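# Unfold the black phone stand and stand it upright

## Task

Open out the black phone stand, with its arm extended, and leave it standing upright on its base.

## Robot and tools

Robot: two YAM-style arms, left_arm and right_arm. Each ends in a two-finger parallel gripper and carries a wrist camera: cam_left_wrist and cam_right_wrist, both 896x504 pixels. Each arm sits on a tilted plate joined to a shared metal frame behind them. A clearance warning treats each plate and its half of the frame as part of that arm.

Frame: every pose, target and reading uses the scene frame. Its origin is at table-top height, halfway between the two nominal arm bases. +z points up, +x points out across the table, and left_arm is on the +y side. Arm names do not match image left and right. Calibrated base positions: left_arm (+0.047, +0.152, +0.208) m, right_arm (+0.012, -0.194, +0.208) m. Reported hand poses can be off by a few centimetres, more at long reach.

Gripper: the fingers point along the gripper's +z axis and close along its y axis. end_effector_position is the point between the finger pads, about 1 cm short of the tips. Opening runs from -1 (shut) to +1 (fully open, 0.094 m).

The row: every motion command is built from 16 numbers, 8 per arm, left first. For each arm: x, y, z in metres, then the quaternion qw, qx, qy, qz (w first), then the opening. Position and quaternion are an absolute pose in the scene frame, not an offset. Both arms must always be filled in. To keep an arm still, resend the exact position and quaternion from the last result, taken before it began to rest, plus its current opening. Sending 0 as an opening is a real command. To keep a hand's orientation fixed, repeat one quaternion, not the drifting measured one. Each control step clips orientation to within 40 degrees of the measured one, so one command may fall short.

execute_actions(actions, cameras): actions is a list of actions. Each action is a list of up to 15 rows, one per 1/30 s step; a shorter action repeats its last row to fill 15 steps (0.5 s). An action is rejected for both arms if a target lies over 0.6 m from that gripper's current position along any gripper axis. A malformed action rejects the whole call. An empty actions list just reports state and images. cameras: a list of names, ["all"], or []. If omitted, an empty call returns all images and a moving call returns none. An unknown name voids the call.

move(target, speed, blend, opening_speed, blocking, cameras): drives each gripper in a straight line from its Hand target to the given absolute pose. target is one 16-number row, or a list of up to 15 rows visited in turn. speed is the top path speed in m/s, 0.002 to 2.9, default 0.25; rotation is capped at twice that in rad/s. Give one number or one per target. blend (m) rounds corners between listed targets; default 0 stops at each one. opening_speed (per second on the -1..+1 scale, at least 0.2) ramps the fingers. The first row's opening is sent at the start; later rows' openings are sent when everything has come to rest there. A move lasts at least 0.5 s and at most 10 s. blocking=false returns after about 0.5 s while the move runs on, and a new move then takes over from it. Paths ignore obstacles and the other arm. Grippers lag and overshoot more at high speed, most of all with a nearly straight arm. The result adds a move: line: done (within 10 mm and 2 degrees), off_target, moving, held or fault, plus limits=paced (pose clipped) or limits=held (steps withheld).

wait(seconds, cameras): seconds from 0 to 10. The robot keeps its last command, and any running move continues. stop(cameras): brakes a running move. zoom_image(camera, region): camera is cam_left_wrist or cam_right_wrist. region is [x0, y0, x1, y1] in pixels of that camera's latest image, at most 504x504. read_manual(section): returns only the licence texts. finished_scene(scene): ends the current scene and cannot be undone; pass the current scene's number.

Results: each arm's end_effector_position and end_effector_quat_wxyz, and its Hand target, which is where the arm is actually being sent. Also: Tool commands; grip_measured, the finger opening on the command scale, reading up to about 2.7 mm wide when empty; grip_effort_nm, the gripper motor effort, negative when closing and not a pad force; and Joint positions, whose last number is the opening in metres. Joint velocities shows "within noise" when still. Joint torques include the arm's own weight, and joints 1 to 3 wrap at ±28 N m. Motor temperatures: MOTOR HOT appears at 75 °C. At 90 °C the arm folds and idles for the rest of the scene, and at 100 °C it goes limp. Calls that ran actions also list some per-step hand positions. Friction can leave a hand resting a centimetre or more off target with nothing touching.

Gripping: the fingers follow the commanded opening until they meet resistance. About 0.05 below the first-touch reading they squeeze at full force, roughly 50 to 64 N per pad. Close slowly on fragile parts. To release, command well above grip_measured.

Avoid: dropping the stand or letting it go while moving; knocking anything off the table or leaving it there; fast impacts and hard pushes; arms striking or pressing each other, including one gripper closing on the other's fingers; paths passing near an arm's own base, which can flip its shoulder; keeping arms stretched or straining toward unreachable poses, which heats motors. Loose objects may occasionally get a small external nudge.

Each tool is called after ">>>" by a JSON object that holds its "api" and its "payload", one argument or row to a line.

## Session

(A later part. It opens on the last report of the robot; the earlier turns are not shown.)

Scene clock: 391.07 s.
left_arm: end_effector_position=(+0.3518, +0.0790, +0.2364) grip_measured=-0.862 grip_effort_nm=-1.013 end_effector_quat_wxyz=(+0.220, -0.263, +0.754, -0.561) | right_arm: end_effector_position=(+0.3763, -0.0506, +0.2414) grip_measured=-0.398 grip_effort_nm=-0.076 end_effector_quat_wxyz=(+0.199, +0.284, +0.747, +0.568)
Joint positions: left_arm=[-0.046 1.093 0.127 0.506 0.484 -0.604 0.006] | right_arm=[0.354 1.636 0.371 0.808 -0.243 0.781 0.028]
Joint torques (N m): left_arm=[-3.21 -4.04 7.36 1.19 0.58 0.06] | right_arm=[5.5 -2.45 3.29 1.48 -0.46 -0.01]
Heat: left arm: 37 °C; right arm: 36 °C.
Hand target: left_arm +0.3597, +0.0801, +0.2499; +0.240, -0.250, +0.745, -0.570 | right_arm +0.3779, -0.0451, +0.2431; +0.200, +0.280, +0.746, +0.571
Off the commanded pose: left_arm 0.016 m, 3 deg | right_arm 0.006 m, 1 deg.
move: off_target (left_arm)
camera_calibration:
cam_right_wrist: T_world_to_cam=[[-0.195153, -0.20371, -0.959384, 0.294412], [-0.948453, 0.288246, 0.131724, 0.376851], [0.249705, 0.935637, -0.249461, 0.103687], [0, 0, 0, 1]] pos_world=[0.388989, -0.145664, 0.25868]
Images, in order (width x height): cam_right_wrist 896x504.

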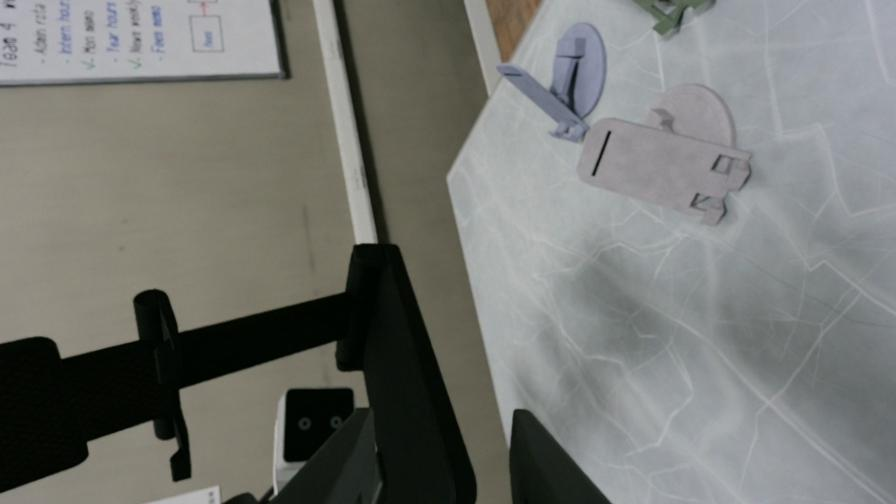

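>>> {"api": "move", "payload": {
  "target": [
    [0.36,0.08,0.25,0.24,-0.25,0.745,-0.57,-1,0.378,0.012,0.234,0.2,0.28,0.745,0.57,-0.4]
  ],
  "speed": 0.08,
  "cameras": ["all"]
}}

Scene clock: 395.97 s.
left_arm: end_effector_position=(+0.3518, +0.0790, +0.2364) grip_measured=-0.862 grip_effort_nm=-1.013 end_effector_quat_wxyz=(+0.220, -0.263, +0.754, -0.561) | right_arm: end_effector_position=(+0.3780, +0.0051, +0.2330) grip_measured=-0.398 grip_effort_nm=-0.081 end_effector_quat_wxyz=(+0.200, +0.283, +0.747, +0.568)
Joint positions: left_arm=[-0.046 1.093 0.127 0.506 0.484 -0.604 0.006] | right_arm=[0.497 1.917 0.444 1.028 -0.114 0.841 0.028]
Joint torques (N m): left_arm=[-3.17 -4.03 7.27 1.18 0.57 0.04] | right_arm=[6.23 -3.14 3.25 1.58 -0.4 0.05]
Heat: left arm: 37 °C; right arm: 36 °C.
Hand target: left_arm +0.3597, +0.0801, +0.2500; +0.240, -0.250, +0.745, -0.570 | right_arm +0.3778, +0.0118, +0.2339; +0.200, +0.280, +0.746, +0.570
Off the commanded pose: left_arm 0.016 m, 3 deg | right_arm 0.007 m, 0 deg.
move: off_target (left_arm)
camera_calibration:
cam_left_wrist: T_world_to_cam=[[0.175559, -0.230832, 0.957024, -0.27125], [-0.954389, -0.278373, 0.107933, 0.373704], [0.241495, -0.932322, -0.269175, 0.138539], [0, 0, 0, 1]] pos_world=[0.370823, 0.170579, 0.256549]
cam_right_wrist: T_world_to_cam=[[-0.192003, -0.20501, -0.959742, 0.296941], [-0.948781, 0.288791, 0.128121, 0.364467], [0.250899, 0.935185, -0.249959, 0.0487416], [0, 0, 0, 1]] pos_world=[0.390583, -0.089961, 0.250474]

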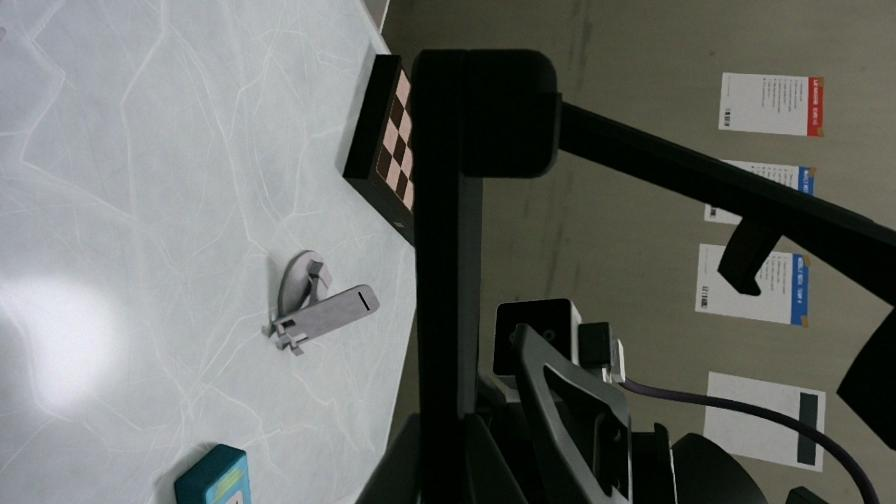

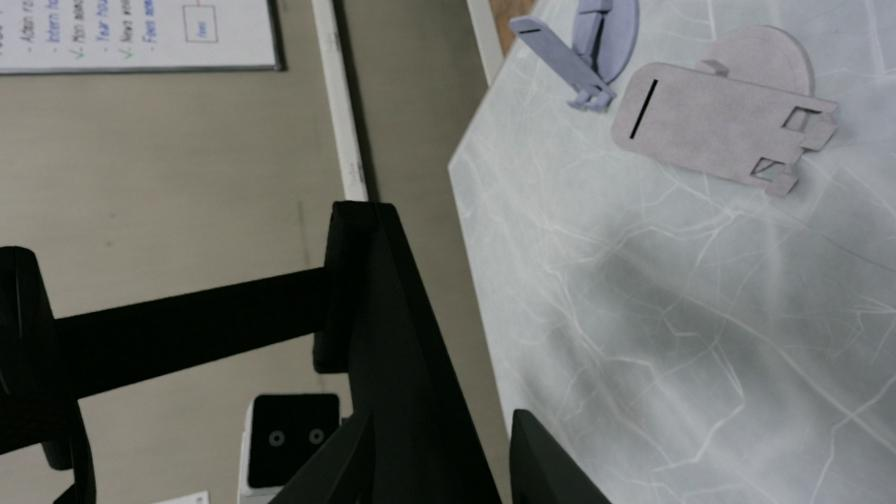

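>>> {"api": "move", "payload": {
  "target": [
    [0.36,0.08,0.25,0.24,-0.25,0.745,-0.57,-1,0.38,0.024,0.229,0.2,0.28,0.745,0.57,-0.4]
  ],
  "speed": 0.06
}}

>>> {"api": "move", "payload": {
  "target": [
    [0.36,0.08,0.25,0.24,-0.25,0.745,-0.57,-1,0.38,0.024,0.229,0.2,0.28,0.745,0.57,-1]
  ],
  "opening_speed": 0.4,
  "cameras": ["all"]
}}

Scene clock: 399.80 s.
left_arm: end_effector_position=(+0.3517, +0.0789, +0.2364) grip_measured=-0.862 grip_effort_nm=-1.013 end_effector_quat_wxyz=(+0.220, -0.263, +0.754, -0.560) | right_arm: end_effector_position=(+0.3813, +0.0163, +0.2284) grip_measured=-0.398 grip_effort_nm=-0.076 end_effector_quat_wxyz=(+0.201, +0.284, +0.746, +0.567)
Joint positions: left_arm=[-0.046 1.093 0.127 0.505 0.484 -0.604 0.006] | right_arm=[0.512 1.984 0.476 1.066 -0.099 0.848 0.028]
Joint torques (N m): left_arm=[-3.21 -4.1 7.21 1.19 0.59 0.06] | right_arm=[6.65 -3.55 3 1.52 -0.43 0]
Heat: left arm: 36 °C; right arm: 36 °C.
Hand target: left_arm +0.3597, +0.0801, +0.2499; +0.240, -0.250, +0.745, -0.570 | right_arm +0.3797, +0.0239, +0.2290; +0.200, +0.280, +0.746, +0.570
Off the commanded pose: left_arm 0.016 m, 3 deg | right_arm 0.008 m, 1 deg.
move: off_target (left_arm)
camera_calibration:
cam_left_wrist: T_world_to_cam=[[0.175798, -0.230799, 0.956989, -0.271335], [-0.954393, -0.27825, 0.108215, 0.373612], [0.241306, -0.932367, -0.269188, 0.13862], [0, 0, 0, 1]] pos_world=[0.370823, 0.170579, 0.256549]
cam_right_wrist: T_world_to_cam=[[-0.191651, -0.204252, -0.959974, 0.295373], [-0.948158, 0.29117, 0.12734, 0.364919], [0.253506, 0.934613, -0.249466, 0.0352359], [0, 0, 0, 1]] pos_world=[0.393677, -0.0788551, 0.245871]

Scene clock: 401.50 s.
left_arm: end_effector_position=(+0.3534, +0.0801, +0.2365) grip_measured=-0.861 grip_effort_nm=-1.018 end_effector_quat_wxyz=(+0.204, -0.288, +0.745, -0.565) | right_arm: end_effector_position=(+0.3844, +0.0162, +0.2350) grip_measured=-0.794 grip_effort_nm=-0.969 end_effector_quat_wxyz=(+0.207, +0.285, +0.737, +0.577)
Joint positions: left_arm=[-0.046 1.093 0.131 0.506 0.479 -0.668 0.007] | right_arm=[0.514 1.984 0.476 1.093 -0.11 0.856 0.01]
Joint torques (N m): left_arm=[-3.43 -3.9 6.82 1.26 0.57 0.79] | right_arm=[6.5 -3.6 3.25 1.28 -0.29 -0.07]
Heat: left arm: 36 °C; right arm: 36 °C.
Hand target: left_arm +0.3598, +0.0801, +0.2499; +0.240, -0.251, +0.745, -0.570 | right_arm +0.3796, +0.0237, +0.2291; +0.200, +0.280, +0.746, +0.571
Off the commanded pose: left_arm 0.015 m, 6 deg | right_arm 0.011 m, 2 deg.
move: off_target (left_arm, right_arm)
camera_calibration:
cam_left_wrist: T_world_to_cam=[[0.22424, -0.191398, 0.955554, -0.291454], [-0.941692, -0.294964, 0.161905, 0.359623], [0.250865, -0.936143, -0.24638, 0.130754], [0, 0, 0, 1]] pos_world=[0.371208, 0.172696, 0.25249]
cam_right_wrist: T_world_to_cam=[[-0.177026, -0.18064, -0.967487, 0.298007], [-0.947427, 0.297495, 0.11781, 0.36887], [0.266542, 0.937478, -0.223808, 0.0251315], [0, 0, 0, 1]] pos_world=[0.395533, -0.0794653, 0.250486]

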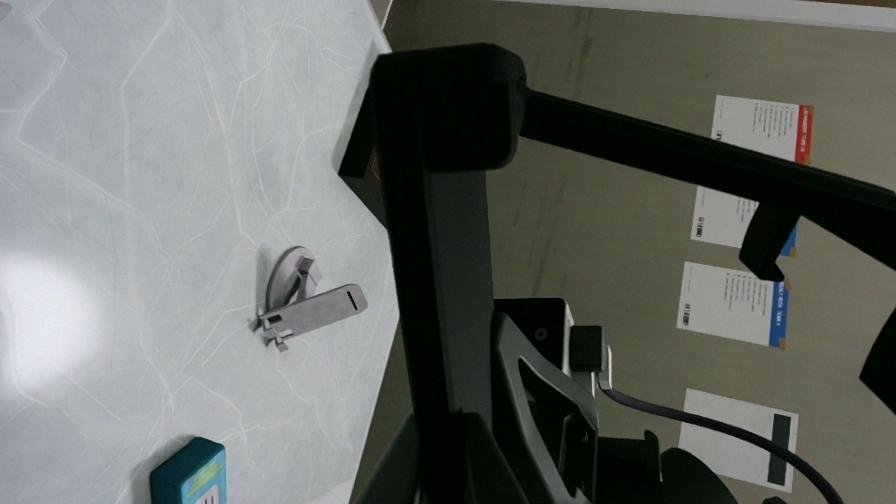

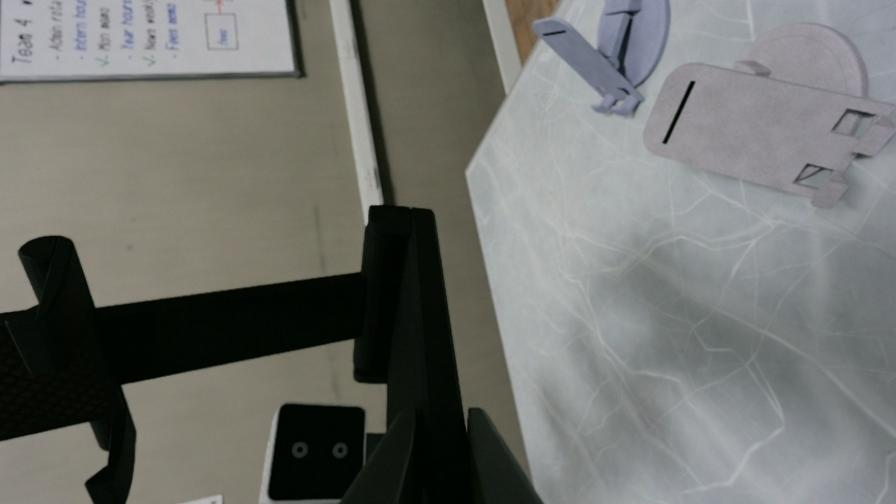

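>>> {"api": "move", "payload": {
  "target": [
    [0.354,0.081,0.237,0.21,-0.28,0.745,-0.566,0,0.38,0.018,0.231,0.2,0.28,0.745,0.57,-1],
    [0.31,0.15,0.26,0.21,-0.28,0.745,-0.566,0,0.38,0.018,0.231,0.2,0.28,0.745,0.57,-1],
    [0.33,0.25,0.33,0.2,-0.28,0.745,-0.57,0,0.38,0.018,0.231,0.2,0.28,0.745,0.57,-1]
  ],
  "speed": 0.12,
  "cameras": ["all"]
}}

Scene clock: 408.97 s.
left_arm: end_effector_position=(+0.3248, +0.2446, +0.3256) grip_measured=-0.001 grip_effort_nm=0.076 end_effector_quat_wxyz=(+0.188, -0.285, +0.750, -0.567) | right_arm: end_effector_position=(+0.3829, +0.0163, +0.2293) grip_measured=-0.833 grip_effort_nm=-0.984 end_effector_quat_wxyz=(+0.201, +0.289, +0.744, +0.568)
Joint positions: left_arm=[0.832 0.868 0.843 -1.231 1.117 0.315 0.047] | right_arm=[0.514 1.984 0.48 1.067 -0.093 0.858 0.008]
Joint torques (N m): left_arm=[0.18 -3.59 9.73 -0.71 0.8 0.19] | right_arm=[5.35 -5.6 1.76 1.33 -0.59 -0.11]
Heat: left arm: 36 °C; right arm: 36 °C.
Hand target: left_arm +0.3299, +0.2500, +0.3300; +0.200, -0.281, +0.746, -0.570 | right_arm +0.3800, +0.0180, +0.2309; +0.200, +0.280, +0.746, +0.570
Off the commanded pose: left_arm 0.009 m, 2 deg | right_arm 0.004 m, 1 deg.
move: done
camera_calibration:
cam_left_wrist: T_world_to_cam=[[0.239027, -0.192395, 0.951762, -0.34191], [-0.945771, -0.268165, 0.183314, 0.354672], [0.219961, -0.943966, -0.246061, 0.325788], [0, 0, 0, 1]] pos_world=[0.345504, 0.336862, 0.340565]
cam_right_wrist: T_world_to_cam=[[-0.197605, -0.198399, -0.959995, 0.298805], [-0.9452, 0.298206, 0.13293, 0.363767], [0.259903, 0.933655, -0.246454, 0.031968], [0, 0, 0, 1]] pos_world=[0.394569, -0.0790417, 0.246375]

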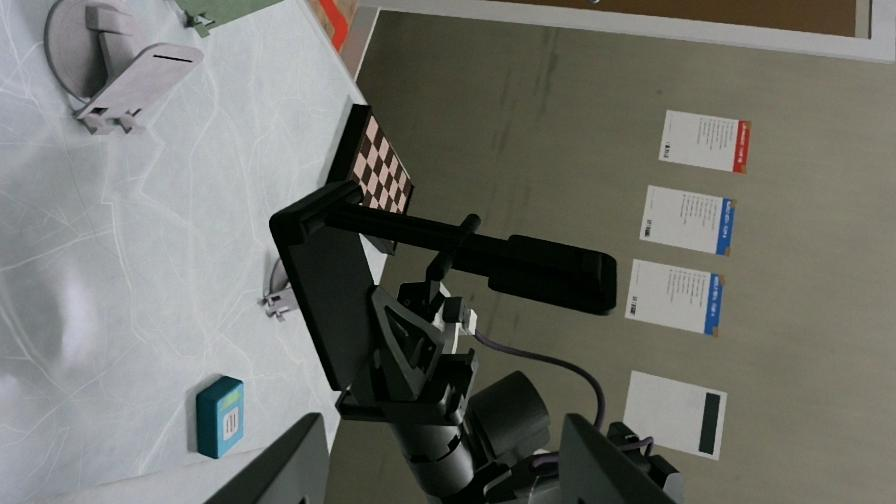

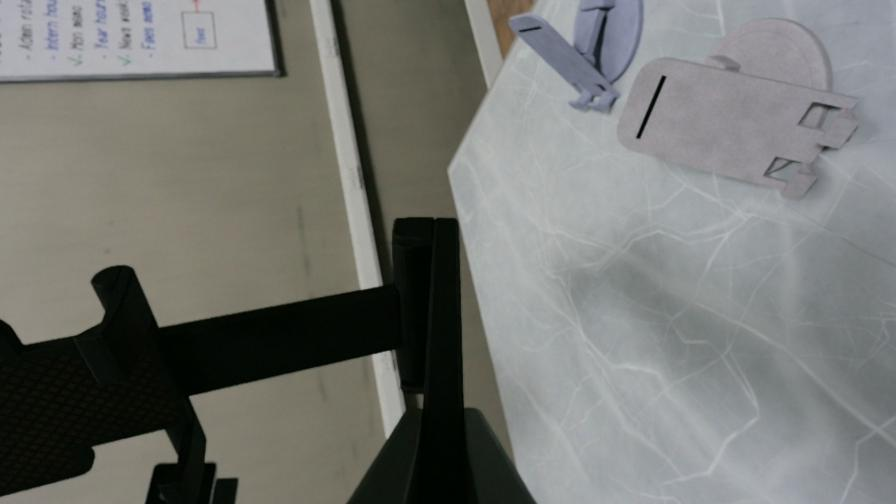

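>>> {"api": "move", "payload": {
  "target": [
    [0.36,0.2,0.32,0.559,0.378,0.597,-0.431,0,0.38,0.018,0.231,0.2,0.28,0.745,0.57,-1]
  ],
  "speed": 0.15,
  "cameras": ["all"]
}}

Scene clock: 424.87 s.
left_arm: end_effector_position=(+0.3561, +0.2011, +0.3190) grip_measured=-0.001 grip_effort_nm=0.076 end_effector_quat_wxyz=(+0.554, +0.374, +0.608, -0.428) | right_arm: end_effector_position=(+0.3828, +0.0163, +0.2292) grip_measured=-0.833 grip_effort_nm=-0.984 end_effector_quat_wxyz=(+0.201, +0.289, +0.745, +0.568)
Joint positions: left_arm=[0.551 1.302 0.989 -1.313 1.167 2.093 0.047] | right_arm=[0.514 1.984 0.48 1.066 -0.093 0.858 0.008]
Joint torques (N m): left_arm=[-3.1 -5.3 7.54 -1.19 0.58 0.15] | right_arm=[5.49 -5.67 1.92 1.37 -0.59 -0.13]
Heat: left arm: 34 °C; right arm: 36 °C.
Hand target: left_arm +0.3600, +0.1998, +0.3201; +0.559, +0.378, +0.600, -0.430 | right_arm +0.3799, +0.0180, +0.2309; +0.200, +0.280, +0.746, +0.570
Off the commanded pose: left_arm 0.004 m, 2 deg | right_arm 0.004 m, 1 deg.
joint sent to its limit (left arm) — joint 6 (wrist roll), upper limit. The joint targets still meet the commanded pose.
move: done
camera_calibration:
cam_left_wrist: T_world_to_cam=[[-0.921174, -0.368207, 0.125943, 0.360395], [-0.269925, 0.371435, -0.888356, 0.34633], [0.280319, -0.852326, -0.441544, 0.298661], [0, 0, 0, 1]] pos_world=[0.341749, 0.258618, 0.394147]
cam_right_wrist: T_world_to_cam=[[-0.197995, -0.198746, -0.959843, 0.298704], [-0.94526, 0.297842, 0.133316, 0.363571], [0.259386, 0.933697, -0.246838, 0.0321537], [0, 0, 0, 1]] pos_world=[0.394471, -0.0789424, 0.246176]

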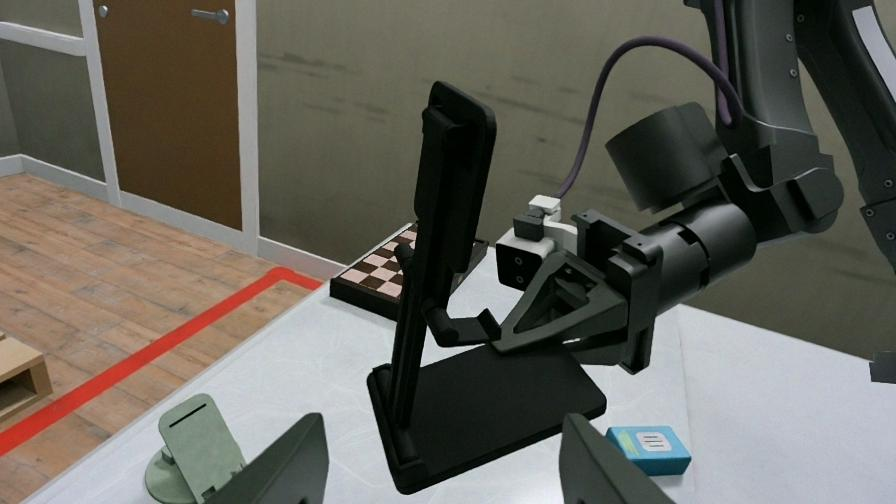

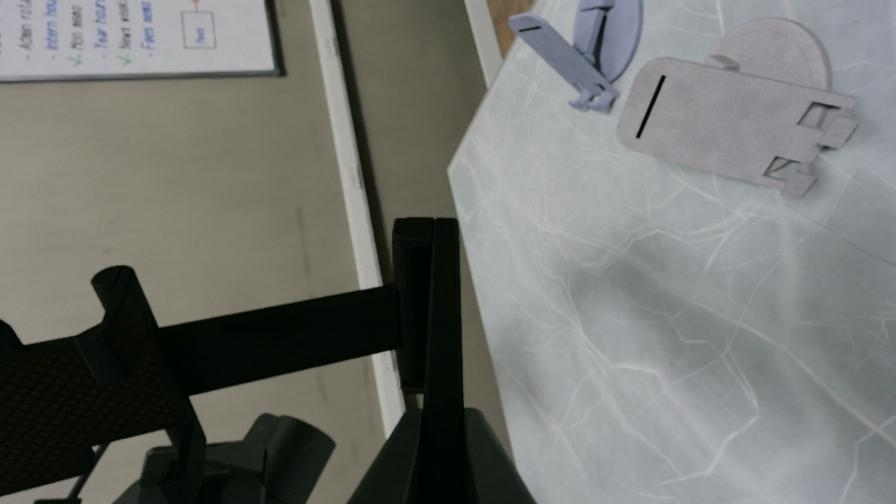

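>>> {"api": "move", "payload": {
  "target": [
    [0.4,0.13,0.333,0.559,0.378,0.597,-0.431,-0.1,0.38,0.018,0.231,0.2,0.28,0.745,0.57,-1]
  ],
  "speed": 0.1,
  "cameras": ["cam_left_wrist"]
}}

Scene clock: 432.77 s.
left_arm: end_effector_position=(+0.4036, +0.1330, +0.3248) grip_measured=-0.099 grip_effort_nm=-0.051 end_effector_quat_wxyz=(+0.551, +0.373, +0.608, -0.433) | right_arm: end_effector_position=(+0.3828, +0.0163, +0.2292) grip_measured=-0.833 grip_effort_nm=-0.984 end_effector_quat_wxyz=(+0.201, +0.289, +0.745, +0.568)
Joint positions: left_arm=[0.182 1.237 0.826 -0.503 1.05 1.294 0.042] | right_arm=[0.514 1.984 0.48 1.066 -0.093 0.858 0.008]
Joint torques (N m): left_arm=[-4.08 -7.86 5.68 0.32 0.68 -0.04] | right_arm=[5.56 -5.7 1.88 1.35 -0.59 -0.16]
Heat: left arm: 35 °C; right arm: 36 °C.
Hand target: left_arm +0.4000, +0.1301, +0.3329; +0.560, +0.379, +0.598, -0.432 | right_arm +0.3799, +0.0180, +0.2309; +0.200, +0.280, +0.746, +0.570
Off the commanded pose: left_arm 0.009 m, 2 deg | right_arm 0.004 m, 1 deg.
move: done
camera_calibration:
cam_left_wrist: T_world_to_cam=[[-0.922975, -0.360159, 0.135656, 0.374854], [-0.274415, 0.36873, -0.888108, 0.391703], [0.269839, -0.856927, -0.439161, 0.233911], [0, 0, 0, 1]] pos_world=[0.390352, 0.191019, 0.399747]
Images, in order (width x height): cam_left_wrist 896x504.

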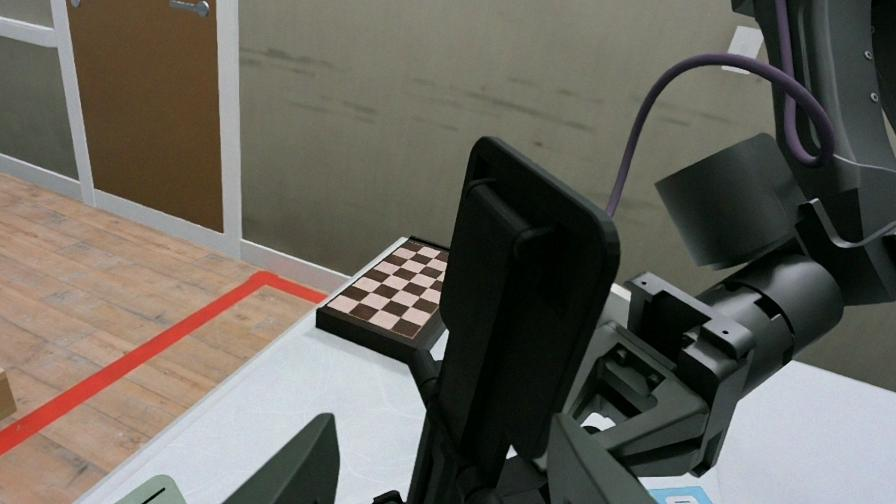

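>>> {"api": "move", "payload": {
  "target": [
    [0.366,0.125,0.338,0.559,0.378,0.597,-0.431,0.0,0.38,0.018,0.231,0.2,0.28,0.745,0.57,-1]
  ],
  "speed": 0.1,
  "cameras": ["cam_left_wrist"]
}}

Scene clock: 441.07 s.
left_arm: end_effector_position=(+0.3723, +0.1288, +0.3322) grip_measured=-0.001 grip_effort_nm=0.085 end_effector_quat_wxyz=(+0.557, +0.375, +0.607, -0.426) | right_arm: end_effector_position=(+0.3828, +0.0163, +0.2292) grip_measured=-0.833 grip_effort_nm=-0.984 end_effector_quat_wxyz=(+0.201, +0.289, +0.745, +0.568)
Joint positions: left_arm=[0.182 1.091 0.706 -0.51 1.049 1.293 0.047] | right_arm=[0.514 1.984 0.48 1.066 -0.093 0.858 0.008]
Joint torques (N m): left_arm=[-3.25 -6.39 5.96 0.17 0.71 0] | right_arm=[5.46 -5.44 1.95 1.37 -0.59 -0.16]
Heat: left arm: 36 °C; right arm: 36 °C.
Hand target: left_arm +0.3662, +0.1250, +0.3378; +0.560, +0.378, +0.598, -0.432 | right_arm +0.3800, +0.0180, +0.2309; +0.200, +0.280, +0.746, +0.570
Off the commanded pose: left_arm 0.009 m, 1 deg | right_arm 0.004 m, 1 deg.
move: done
camera_calibration:
cam_left_wrist: T_world_to_cam=[[-0.921509, -0.369625, 0.119158, 0.349544], [-0.263787, 0.370547, -0.890568, 0.387881], [0.285023, -0.852099, -0.438965, 0.235709], [0, 0, 0, 1]] pos_world=[0.357243, 0.186319, 0.407251]
Images, in order (width x height): cam_left_wrist 896x504.

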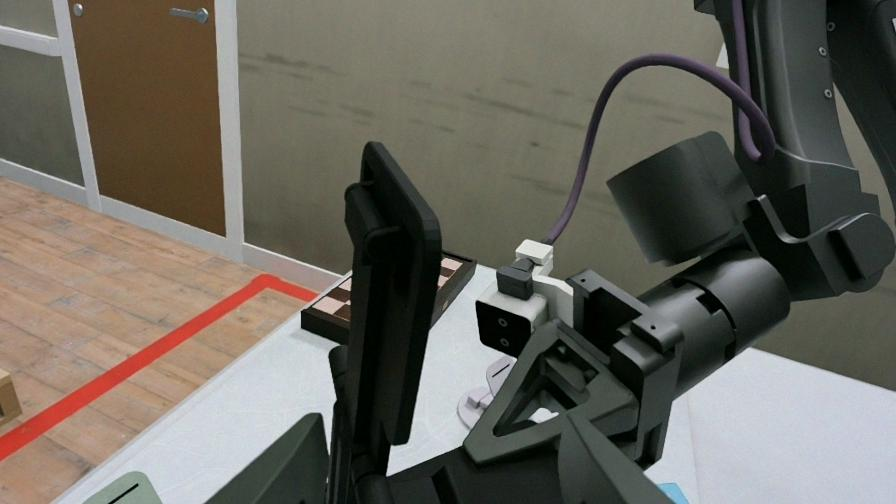

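>>> {"api": "move", "payload": {
  "target": [
    [0.383,0.07,0.336,0.559,0.378,0.597,-0.431,0.0,0.38,0.018,0.231,0.2,0.28,0.745,0.57,-1]
  ],
  "speed": 0.08,
  "cameras": ["cam_left_wrist"]
}}

Scene clock: 444.33 s.
left_arm: end_effector_position=(+0.3930, +0.0828, +0.3385) grip_measured=-0.001 grip_effort_nm=0.071 end_effector_quat_wxyz=(+0.572, +0.374, +0.605, -0.409) | right_arm: end_effector_position=(+0.3878, +0.0105, +0.2263) grip_measured=-0.834 grip_effort_nm=-0.989 end_effector_quat_wxyz=(+0.206, +0.307, +0.742, +0.559)
Joint positions: left_arm=[-0.046 1.135 0.605 -0.083 0.876 1.005 0.047] | right_arm=[0.51 1.984 0.48 1.077 -0.06 0.877 0.008]
Joint torques (N m): left_arm=[-4.72 -2.73 5.75 0.78 0.63 -0.06] | right_arm=[5.97 -5.79 1.78 1.28 -0.98 -0.31]
Heat: left arm: 36 °C; right arm: 36 °C.
Hand target: left_arm +0.3827, +0.0707, +0.3362; +0.560, +0.379, +0.598, -0.431 | right_arm +0.3798, +0.0179, +0.2309; +0.200, +0.281, +0.745, +0.570
Off the commanded pose: left_arm 0.016 m, 3 deg | right_arm 0.012 m, 3 deg.
move: off_target (left_arm, right_arm)
camera_calibration:
cam_left_wrist: T_world_to_cam=[[-0.912599, -0.399386, 0.0874879, 0.360651], [-0.246981, 0.367984, -0.896431, 0.41152], [0.325828, -0.839689, -0.434463, 0.174732], [0, 0, 0, 1]] pos_world=[0.373834, 0.139327, 0.413261]
Images, in order (width x height): cam_left_wrist 896x504.

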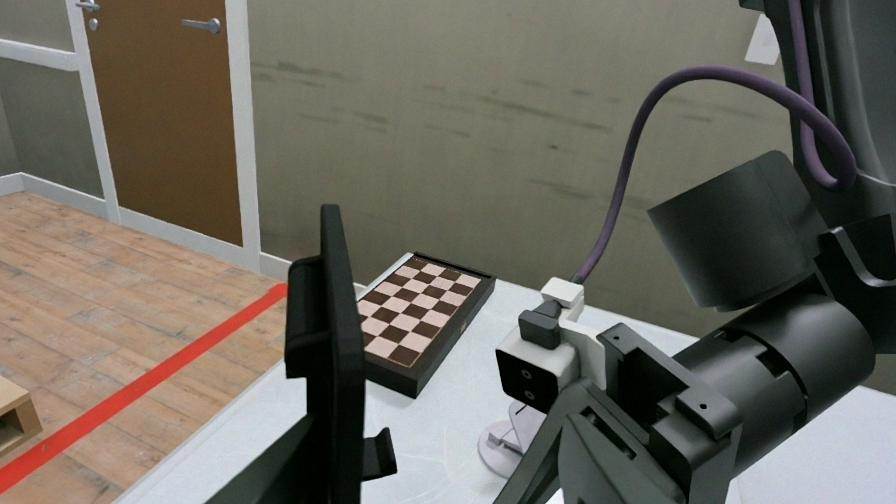

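>>> {"api": "move", "payload": {
  "target": [
    [0.378,0.105,0.336,0.559,0.378,0.597,-0.431,0.1,0.38,0.018,0.231,0.2,0.28,0.745,0.57,-1],
    [0.402,0.11,0.333,0.559,0.378,0.597,-0.431,0.1,0.38,0.018,0.231,0.2,0.28,0.745,0.57,-1]
  ],
  "speed": 0.08,
  "cameras": ["cam_left_wrist"]
}}

Scene clock: 448.37 s.
left_arm: end_effector_position=(+0.3997, +0.1089, +0.3304) grip_measured=+0.099 grip_effort_nm=0.081 end_effector_quat_wxyz=(+0.556, +0.379, +0.606, -0.425) | right_arm: end_effector_position=(+0.3858, +0.0121, +0.2254) grip_measured=-0.834 grip_effort_nm=-0.979 end_effector_quat_wxyz=(+0.205, +0.299, +0.746, +0.558)
Joint positions: left_arm=[0.079 1.193 0.734 -0.323 0.978 1.163 0.052] | right_arm=[0.51 1.984 0.48 1.068 -0.068 0.862 0.008]
Joint torques (N m): left_arm=[-1.87 -3.96 8.95 0.37 0.85 0.13] | right_arm=[5.96 -5.57 2.06 1.38 -0.85 -0.17]
Heat: left arm: 35 °C; right arm: 36 °C.
Hand target: left_arm +0.4020, +0.1101, +0.3329; +0.560, +0.378, +0.598, -0.431 | right_arm +0.3799, +0.0179, +0.2309; +0.200, +0.280, +0.746, +0.570
Off the commanded pose: left_arm 0.004 m, 1 deg | right_arm 0.010 m, 3 deg.
move: off_target (right_arm)
camera_calibration:
cam_left_wrist: T_world_to_cam=[[-0.923711, -0.365771, 0.113884, 0.369947], [-0.258639, 0.376143, -0.889731, 0.397945], [0.282601, -0.85131, -0.44205, 0.212003], [0, 0, 0, 1]] pos_world=[0.384736, 0.166112, 0.40565]
Images, in order (width x height): cam_left_wrist 896x504.

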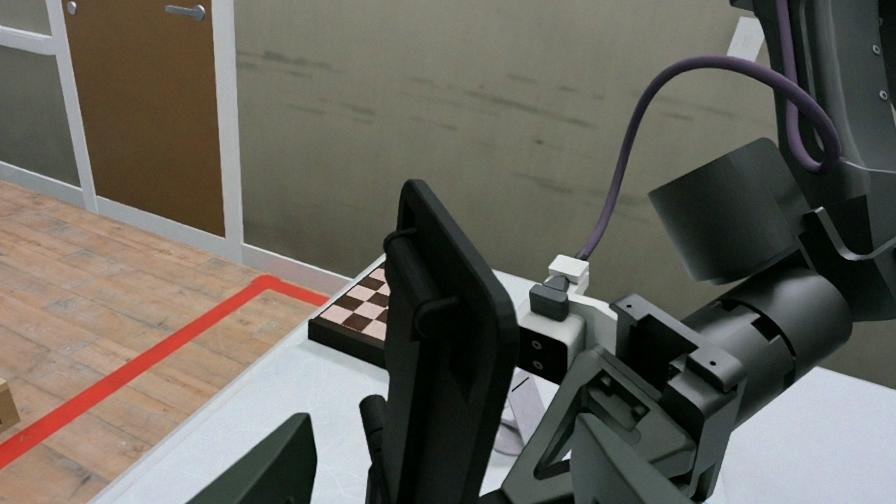

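>>> {"api": "move", "payload": {
  "target": [
    [0.405,0.075,0.333,0.559,0.378,0.597,-0.431,0.1,0.38,0.018,0.231,0.2,0.28,0.745,0.57,-1]
  ],
  "speed": 0.08,
  "cameras": ["cam_left_wrist"]
}}

Scene clock: 451.77 s.
left_arm: end_effector_position=(+0.4106, +0.0837, +0.3347) grip_measured=+0.099 grip_effort_nm=0.085 end_effector_quat_wxyz=(+0.566, +0.375, +0.603, -0.419) | right_arm: end_effector_position=(+0.3856, +0.0122, +0.2253) grip_measured=-0.834 grip_effort_nm=-0.989 end_effector_quat_wxyz=(+0.205, +0.299, +0.746, +0.558)
Joint positions: left_arm=[-0.029 1.229 0.688 -0.111 0.902 1.028 0.052] | right_arm=[0.51 1.984 0.48 1.067 -0.068 0.861 0.008]
Joint torques (N m): left_arm=[-4.36 -3.95 5.98 0.86 0.61 -0.05] | right_arm=[5.64 -5.5 1.98 1.37 -0.86 -0.15]
Heat: left arm: 35 °C; right arm: 36 °C.
Hand target: left_arm +0.4049, +0.0753, +0.3330; +0.560, +0.379, +0.598, -0.432 | right_arm +0.3798, +0.0179, +0.2309; +0.200, +0.280, +0.746, +0.570
Off the commanded pose: left_arm 0.010 m, 2 deg | right_arm 0.010 m, 3 deg.
move: off_target (right_arm)
camera_calibration:
cam_left_wrist: T_world_to_cam=[[-0.919314, -0.380219, 0.10146, 0.373823], [-0.250182, 0.365679, -0.896486, 0.41372], [0.303759, -0.849536, -0.431298, 0.176897], [0, 0, 0, 1]] pos_world=[0.393432, 0.141126, 0.409261]
Images, in order (width x height): cam_left_wrist 896x504.

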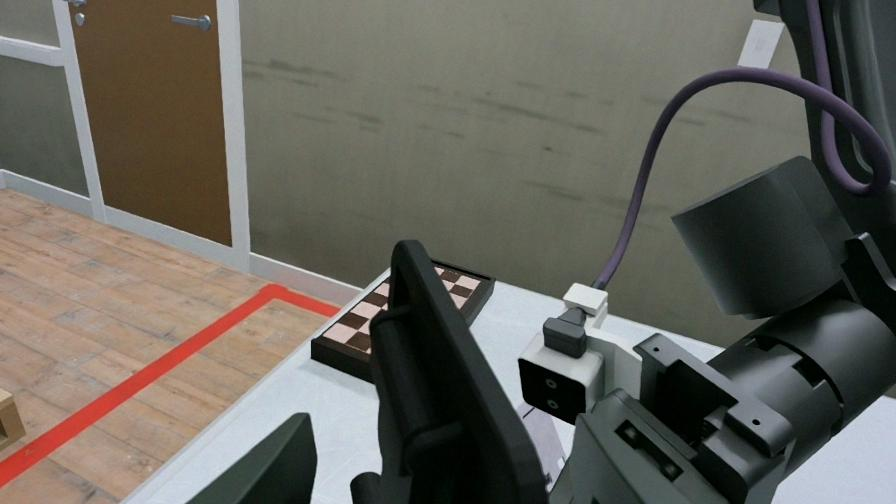

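>>> {"api": "move", "payload": {
  "target": [
    [0.39,0.085,0.333,0.559,0.378,0.597,-0.431,0.1,0.38,0.018,0.231,0.2,0.28,0.745,0.57,-1],
    [0.39,0.085,0.306,0.559,0.378,0.597,-0.431,0.1,0.38,0.018,0.231,0.2,0.28,0.745,0.57,-1]
  ],
  "speed": 0.06,
  "cameras": ["all"]
}}

Scene clock: 457.10 s.
left_arm: end_effector_position=(+0.3936, +0.0876, +0.3083) grip_measured=+0.099 grip_effort_nm=0.081 end_effector_quat_wxyz=(+0.559, +0.379, +0.604, -0.423) | right_arm: end_effector_position=(+0.3856, +0.0122, +0.2252) grip_measured=-0.834 grip_effort_nm=-0.984 end_effector_quat_wxyz=(+0.205, +0.299, +0.747, +0.558)
Joint positions: left_arm=[0.053 1.245 0.629 -0.133 0.96 1.131 0.052] | right_arm=[0.51 1.984 0.48 1.067 -0.068 0.861 0.008]
Joint torques (N m): left_arm=[-1.91 -3.86 5.65 0.63 0.88 0.1] | right_arm=[6 -5.64 1.98 1.39 -0.8 -0.21]
Heat: left arm: 35 °C; right arm: 36 °C.
Hand target: left_arm +0.3900, +0.0851, +0.3060; +0.560, +0.378, +0.598, -0.431 | right_arm +0.3798, +0.0179, +0.2308; +0.200, +0.280, +0.746, +0.570
Off the commanded pose: left_arm 0.005 m, 1 deg | right_arm 0.010 m, 3 deg.
move: off_target (right_arm)
camera_calibration:
cam_left_wrist: T_world_to_cam=[[-0.923076, -0.369316, 0.107407, 0.361065], [-0.253926, 0.375429, -0.891389, 0.383379], [0.28888, -0.850093, -0.440329, 0.182802], [0, 0, 0, 1]] pos_world=[0.377832, 0.144814, 0.383452]
cam_right_wrist: T_world_to_cam=[[-0.213705, -0.208377, -0.954416, 0.299611], [-0.936694, 0.321103, 0.13963, 0.362988], [0.27737, 0.923835, -0.263807, 0.0313224], [0, 0, 0, 1]] pos_world=[0.395349, -0.0830612, 0.243533]

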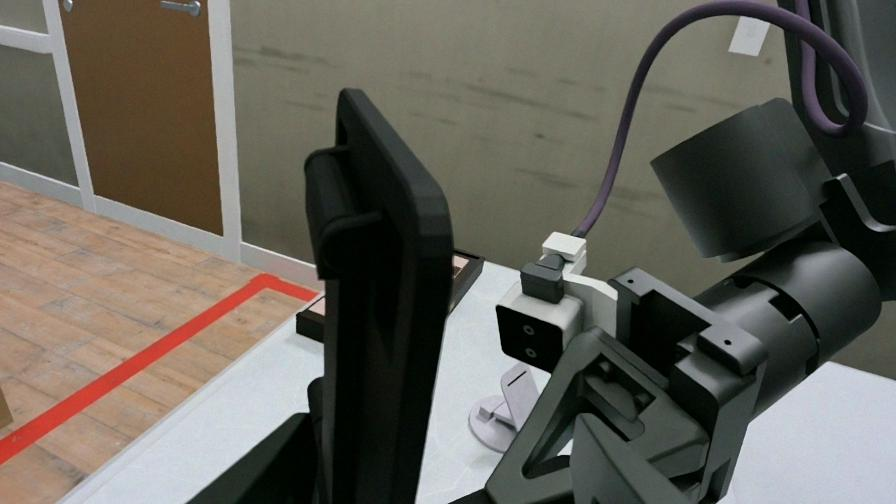

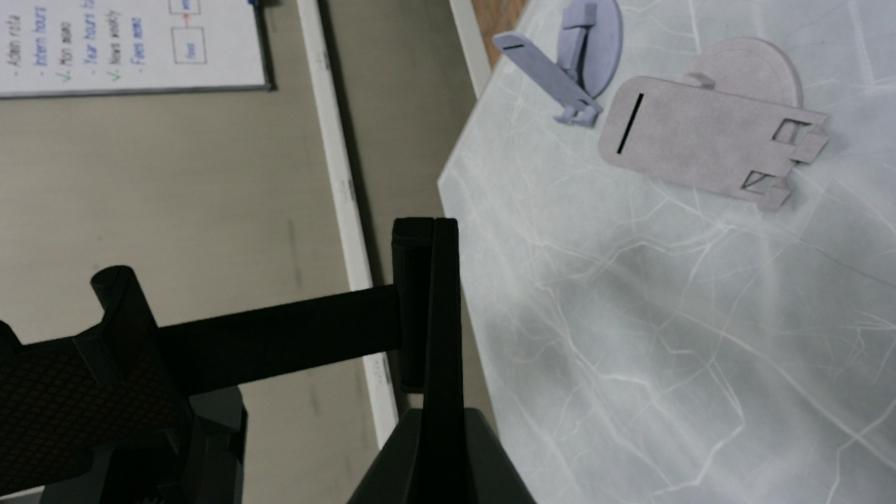

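>>> {"api": "move", "payload": {
  "target": [
    [0.403,0.066,0.306,0.559,0.378,0.597,-0.431,0.1,0.38,0.018,0.231,0.2,0.28,0.745,0.57,-1]
  ],
  "speed": 0.06,
  "cameras": ["cam_left_wrist"]
}}

Scene clock: 460.47 s.
left_arm: end_effector_position=(+0.4062, +0.0736, +0.3055) grip_measured=+0.099 grip_effort_nm=0.081 end_effector_quat_wxyz=(+0.563, +0.375, +0.604, -0.421) | right_arm: end_effector_position=(+0.3856, +0.0122, +0.2252) grip_measured=-0.834 grip_effort_nm=-0.984 end_effector_quat_wxyz=(+0.205, +0.299, +0.747, +0.558)
Joint positions: left_arm=[0.004 1.312 0.629 -0.001 0.926 1.061 0.052] | right_arm=[0.51 1.984 0.48 1.067 -0.068 0.861 0.008]
Joint torques (N m): left_arm=[-4.71 -3.97 6.23 0.76 0.63 -0.05] | right_arm=[5.86 -5.63 2.06 1.32 -0.84 -0.21]
Heat: left arm: 35 °C; right arm: 36 °C.
Hand target: left_arm +0.4028, +0.0662, +0.3060; +0.560, +0.379, +0.598, -0.432 | right_arm +0.3799, +0.0179, +0.2309; +0.200, +0.280, +0.746, +0.570
Off the commanded pose: left_arm 0.008 m, 1 deg | right_arm 0.010 m, 3 deg.
move: off_target (right_arm)
camera_calibration:
cam_left_wrist: T_world_to_cam=[[-0.919883, -0.377169, 0.107513, 0.367177], [-0.255133, 0.36729, -0.89443, 0.391414], [0.297863, -0.850201, -0.434093, 0.160431], [0, 0, 0, 1]] pos_world=[0.389836, 0.131124, 0.380258]
Images, in order (width x height): cam_left_wrist 896x504.

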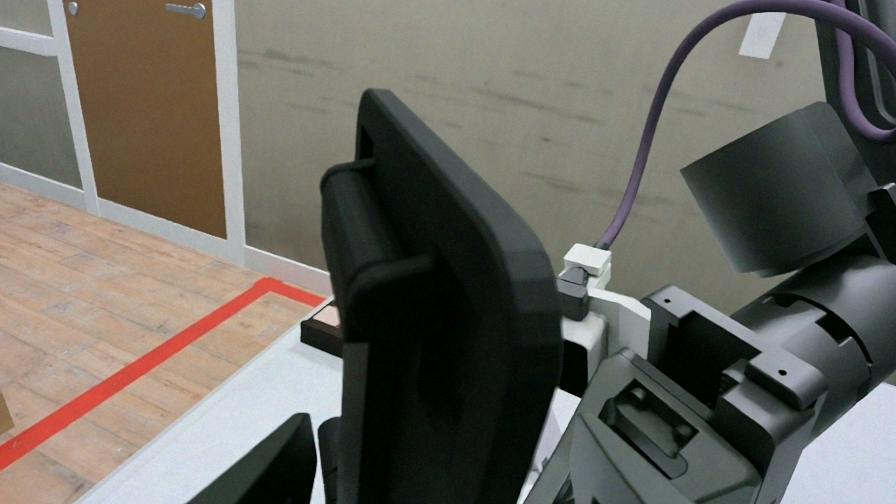

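>>> {"api": "move", "payload": {
  "target": [
    [0.403,0.066,0.306,0.559,0.378,0.597,-0.431,-1,0.38,0.018,0.231,0.2,0.28,0.745,0.57,-1]
  ],
  "opening_speed": 0.4,
  "cameras": ["all"]
}}

Scene clock: 467.10 s.
left_arm: end_effector_position=(+0.4207, +0.0794, +0.3054) grip_measured=-0.883 grip_effort_nm=-0.984 end_effector_quat_wxyz=(+0.589, +0.388, +0.603, -0.375) | right_arm: end_effector_position=(+0.3811, +0.0167, +0.2266) grip_measured=-0.834 grip_effort_nm=-0.984 end_effector_quat_wxyz=(+0.191, +0.296, +0.745, +0.567)
Joint positions: left_arm=[0.002 1.312 0.629 0.076 0.885 1.09 0.006] | right_arm=[0.513 1.984 0.48 1.054 -0.091 0.879 0.008]
Joint torques (N m): left_arm=[-4.63 -4.42 6.11 0.07 1.04 -0.45] | right_arm=[5.63 -5.68 2.09 1.47 -0.56 -0.39]
Heat: left arm: 34 °C; right arm: 37 °C.
Hand target: left_arm +0.4034, +0.0667, +0.3064; +0.560, +0.377, +0.599, -0.430 | right_arm +0.3800, +0.0180, +0.2308; +0.200, +0.281, +0.746, +0.570
Off the commanded pose: left_arm 0.022 m, 7 deg | right_arm 0.005 m, 2 deg.
move: off_target (left_arm)
camera_calibration:
cam_left_wrist: T_world_to_cam=[[-0.901073, -0.43339, 0.0155297, 0.407258], [-0.207036, 0.398437, -0.893524, 0.369908], [0.381056, -0.808345, -0.448748, 0.127153], [0, 0, 0, 1]] pos_world=[0.395101, 0.1319, 0.381256]
cam_right_wrist: T_world_to_cam=[[-0.222102, -0.191586, -0.956015, 0.304199], [-0.941481, 0.297108, 0.159185, 0.354976], [0.253542, 0.935426, -0.246363, 0.0337464], [0, 0, 0, 1]] pos_world=[0.39321, -0.0787533, 0.242626]

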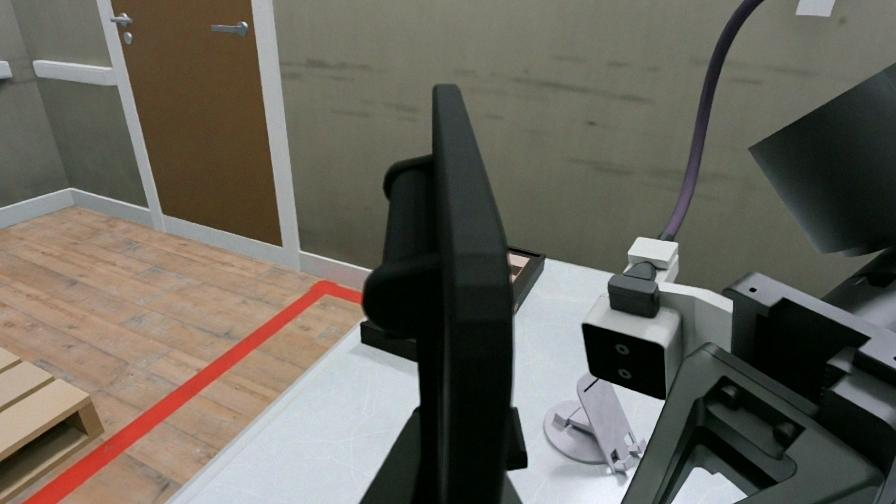

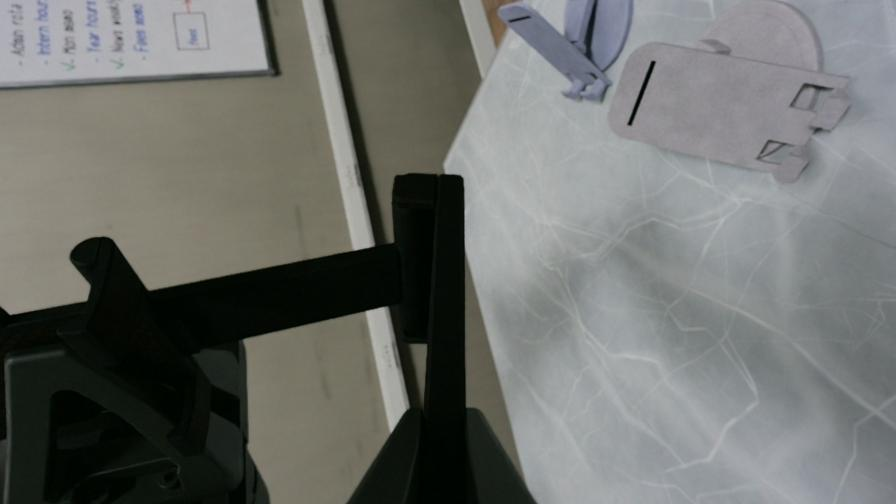

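>>> {"api": "move", "payload": {
  "target": [
    [0.365,0.05,0.308,0.559,0.378,0.597,-0.431,-1,0.38,0.018,0.231,0.2,0.28,0.745,0.57,-1]
  ],
  "speed": 0.05,
  "cameras": ["all"]
}}

Scene clock: 470.77 s.
left_arm: end_effector_position=(+0.4087, +0.0781, +0.3069) grip_measured=-0.890 grip_effort_nm=-1.018 end_effector_quat_wxyz=(+0.606, +0.373, +0.616, -0.339) | right_arm: end_effector_position=(+0.3740, +0.0190, +0.2257) grip_measured=-0.834 grip_effort_nm=-0.989 end_effector_quat_wxyz=(+0.183, +0.287, +0.748, +0.571)
Joint positions: left_arm=[-0.031 1.221 0.494 0.239 0.804 1.016 0.005] | right_arm=[0.513 1.984 0.467 1.052 -0.112 0.871 0.008]
Joint torques (N m): left_arm=[-6.53 -4.98 3.1 -0.3 1.37 -0.33] | right_arm=[5.5 -5.53 2.96 1.48 -0.42 -0.3]
Heat: left arm: 34 °C; right arm: 37 °C.
Hand target: left_arm +0.3679, +0.0523, +0.3083; +0.562, +0.375, +0.600, -0.429 | right_arm +0.3799, +0.0179, +0.2310; +0.200, +0.280, +0.746, +0.570
Off the commanded pose: left_arm 0.052 m, 12 deg | right_arm 0.008 m, 2 deg.
move: off_target (left_arm)
camera_calibration:
cam_left_wrist: T_world_to_cam=[[-0.862217, -0.506344, -0.0140669, 0.394798], [-0.221118, 0.401221, -0.888892, 0.373344], [0.455729, -0.763307, -0.457901, 0.100095], [0, 0, 0, 1]] pos_world=[0.377338, 0.126513, 0.383249]
cam_right_wrist: T_world_to_cam=[[-0.215571, -0.194158, -0.956991, 0.300014], [-0.949198, 0.271742, 0.158683, 0.351195], [0.229245, 0.942581, -0.242874, 0.0413114], [0, 0, 0, 1]] pos_world=[0.388558, -0.0761235, 0.241416]

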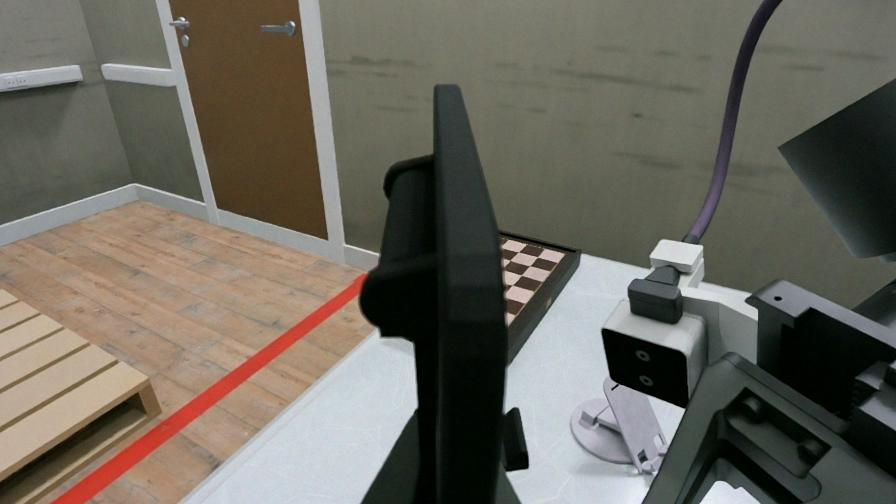

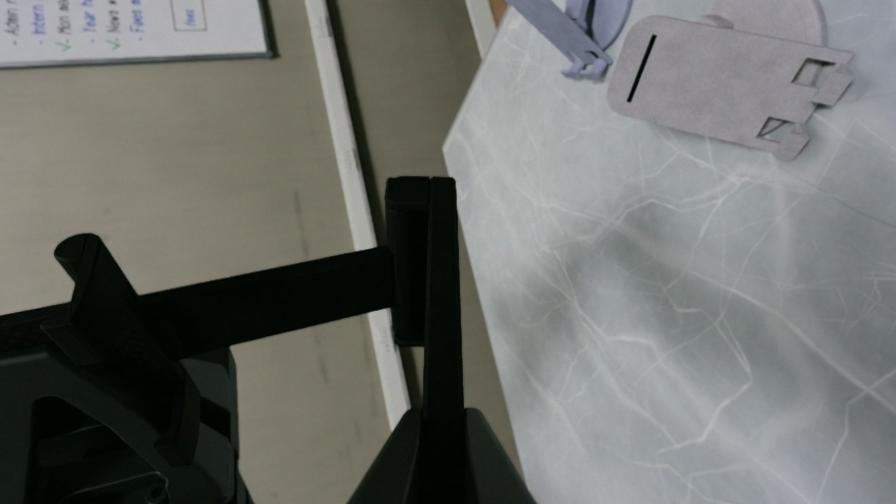

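>>> {"api": "move", "payload": {
  "target": [
    [0.32,0.03,0.312,0.559,0.378,0.597,-0.431,-1,0.395,0.024,0.231,0.2,0.28,0.745,0.57,-1]
  ],
  "speed": 0.05,
  "cameras": ["all"]
}}

Scene clock: 473.57 s.
left_arm: end_effector_position=(+0.3914, +0.0848, +0.3165) grip_measured=-0.891 grip_effort_nm=-1.013 end_effector_quat_wxyz=(+0.633, +0.346, +0.638, -0.270) | right_arm: end_effector_position=(+0.3695, +0.0278, +0.2298) grip_measured=-0.834 grip_effort_nm=-0.989 end_effector_quat_wxyz=(+0.172, +0.258, +0.750, +0.584)
Joint positions: left_arm=[-0.105 1.028 0.313 0.403 0.627 0.932 0.005] | right_arm=[0.513 1.984 0.484 1.013 -0.171 0.842 0.008]
Joint torques (N m): left_arm=[-7.87 -2.3 1.98 -0.65 2.23 -0.64] | right_arm=[4.96 -4.59 6.01 1.39 0.14 0.03]
Heat: left arm: 34 °C; right arm: 37 °C.
Hand target: left_arm +0.3256, +0.0389, +0.3132; +0.566, +0.366, +0.605, -0.424 | right_arm +0.3937, +0.0226, +0.2318; +0.200, +0.280, +0.745, +0.571
Off the commanded pose: left_arm 0.090 m, 21 deg | right_arm 0.026 m, 4 deg.
move: off_target (left_arm, right_arm)
camera_calibration:
cam_left_wrist: T_world_to_cam=[[-0.773731, -0.629201, -0.073799, 0.378045], [-0.247003, 0.406892, -0.879448, 0.382037], [0.583377, -0.662228, -0.470239, 0.0628527], [0, 0, 0, 1]] pos_world=[0.350203, 0.124041, 0.393437]
cam_right_wrist: T_world_to_cam=[[-0.181781, -0.193324, -0.964148, 0.293858], [-0.967575, 0.210027, 0.140315, 0.356631], [0.175371, 0.958392, -0.225234, 0.0503991], [0, 0, 0, 1]] pos_world=[0.389647, -0.0663944, 0.244634]

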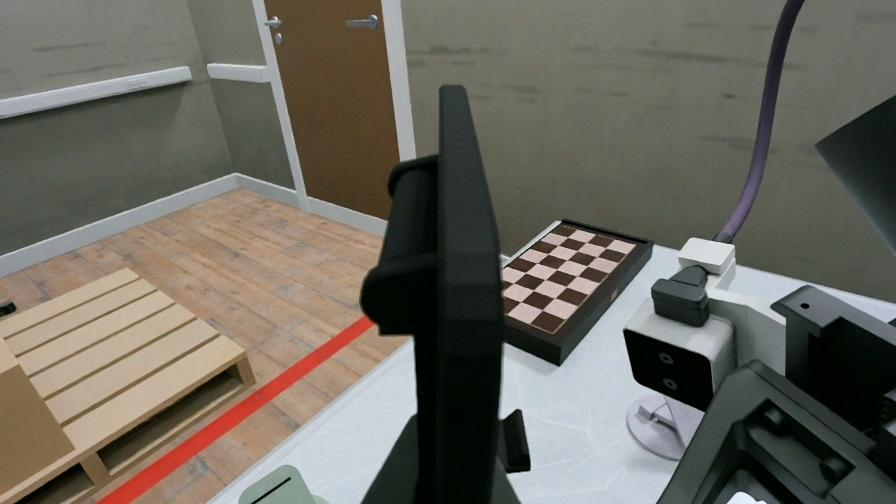

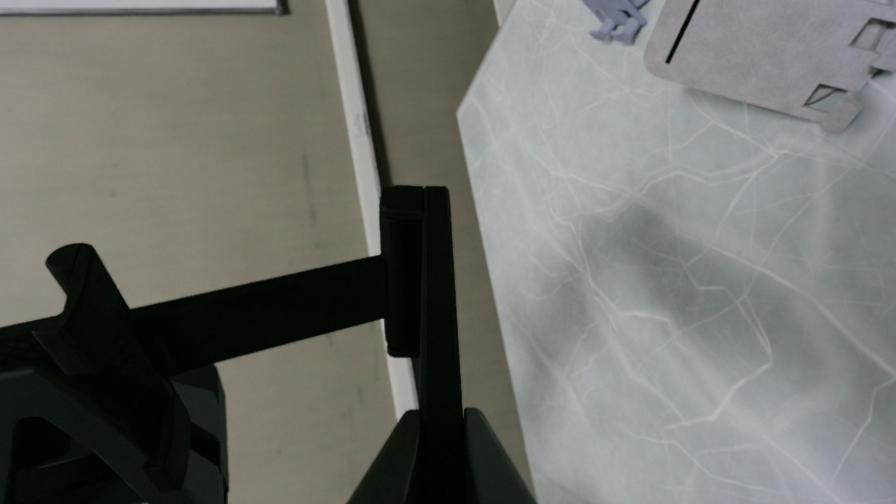

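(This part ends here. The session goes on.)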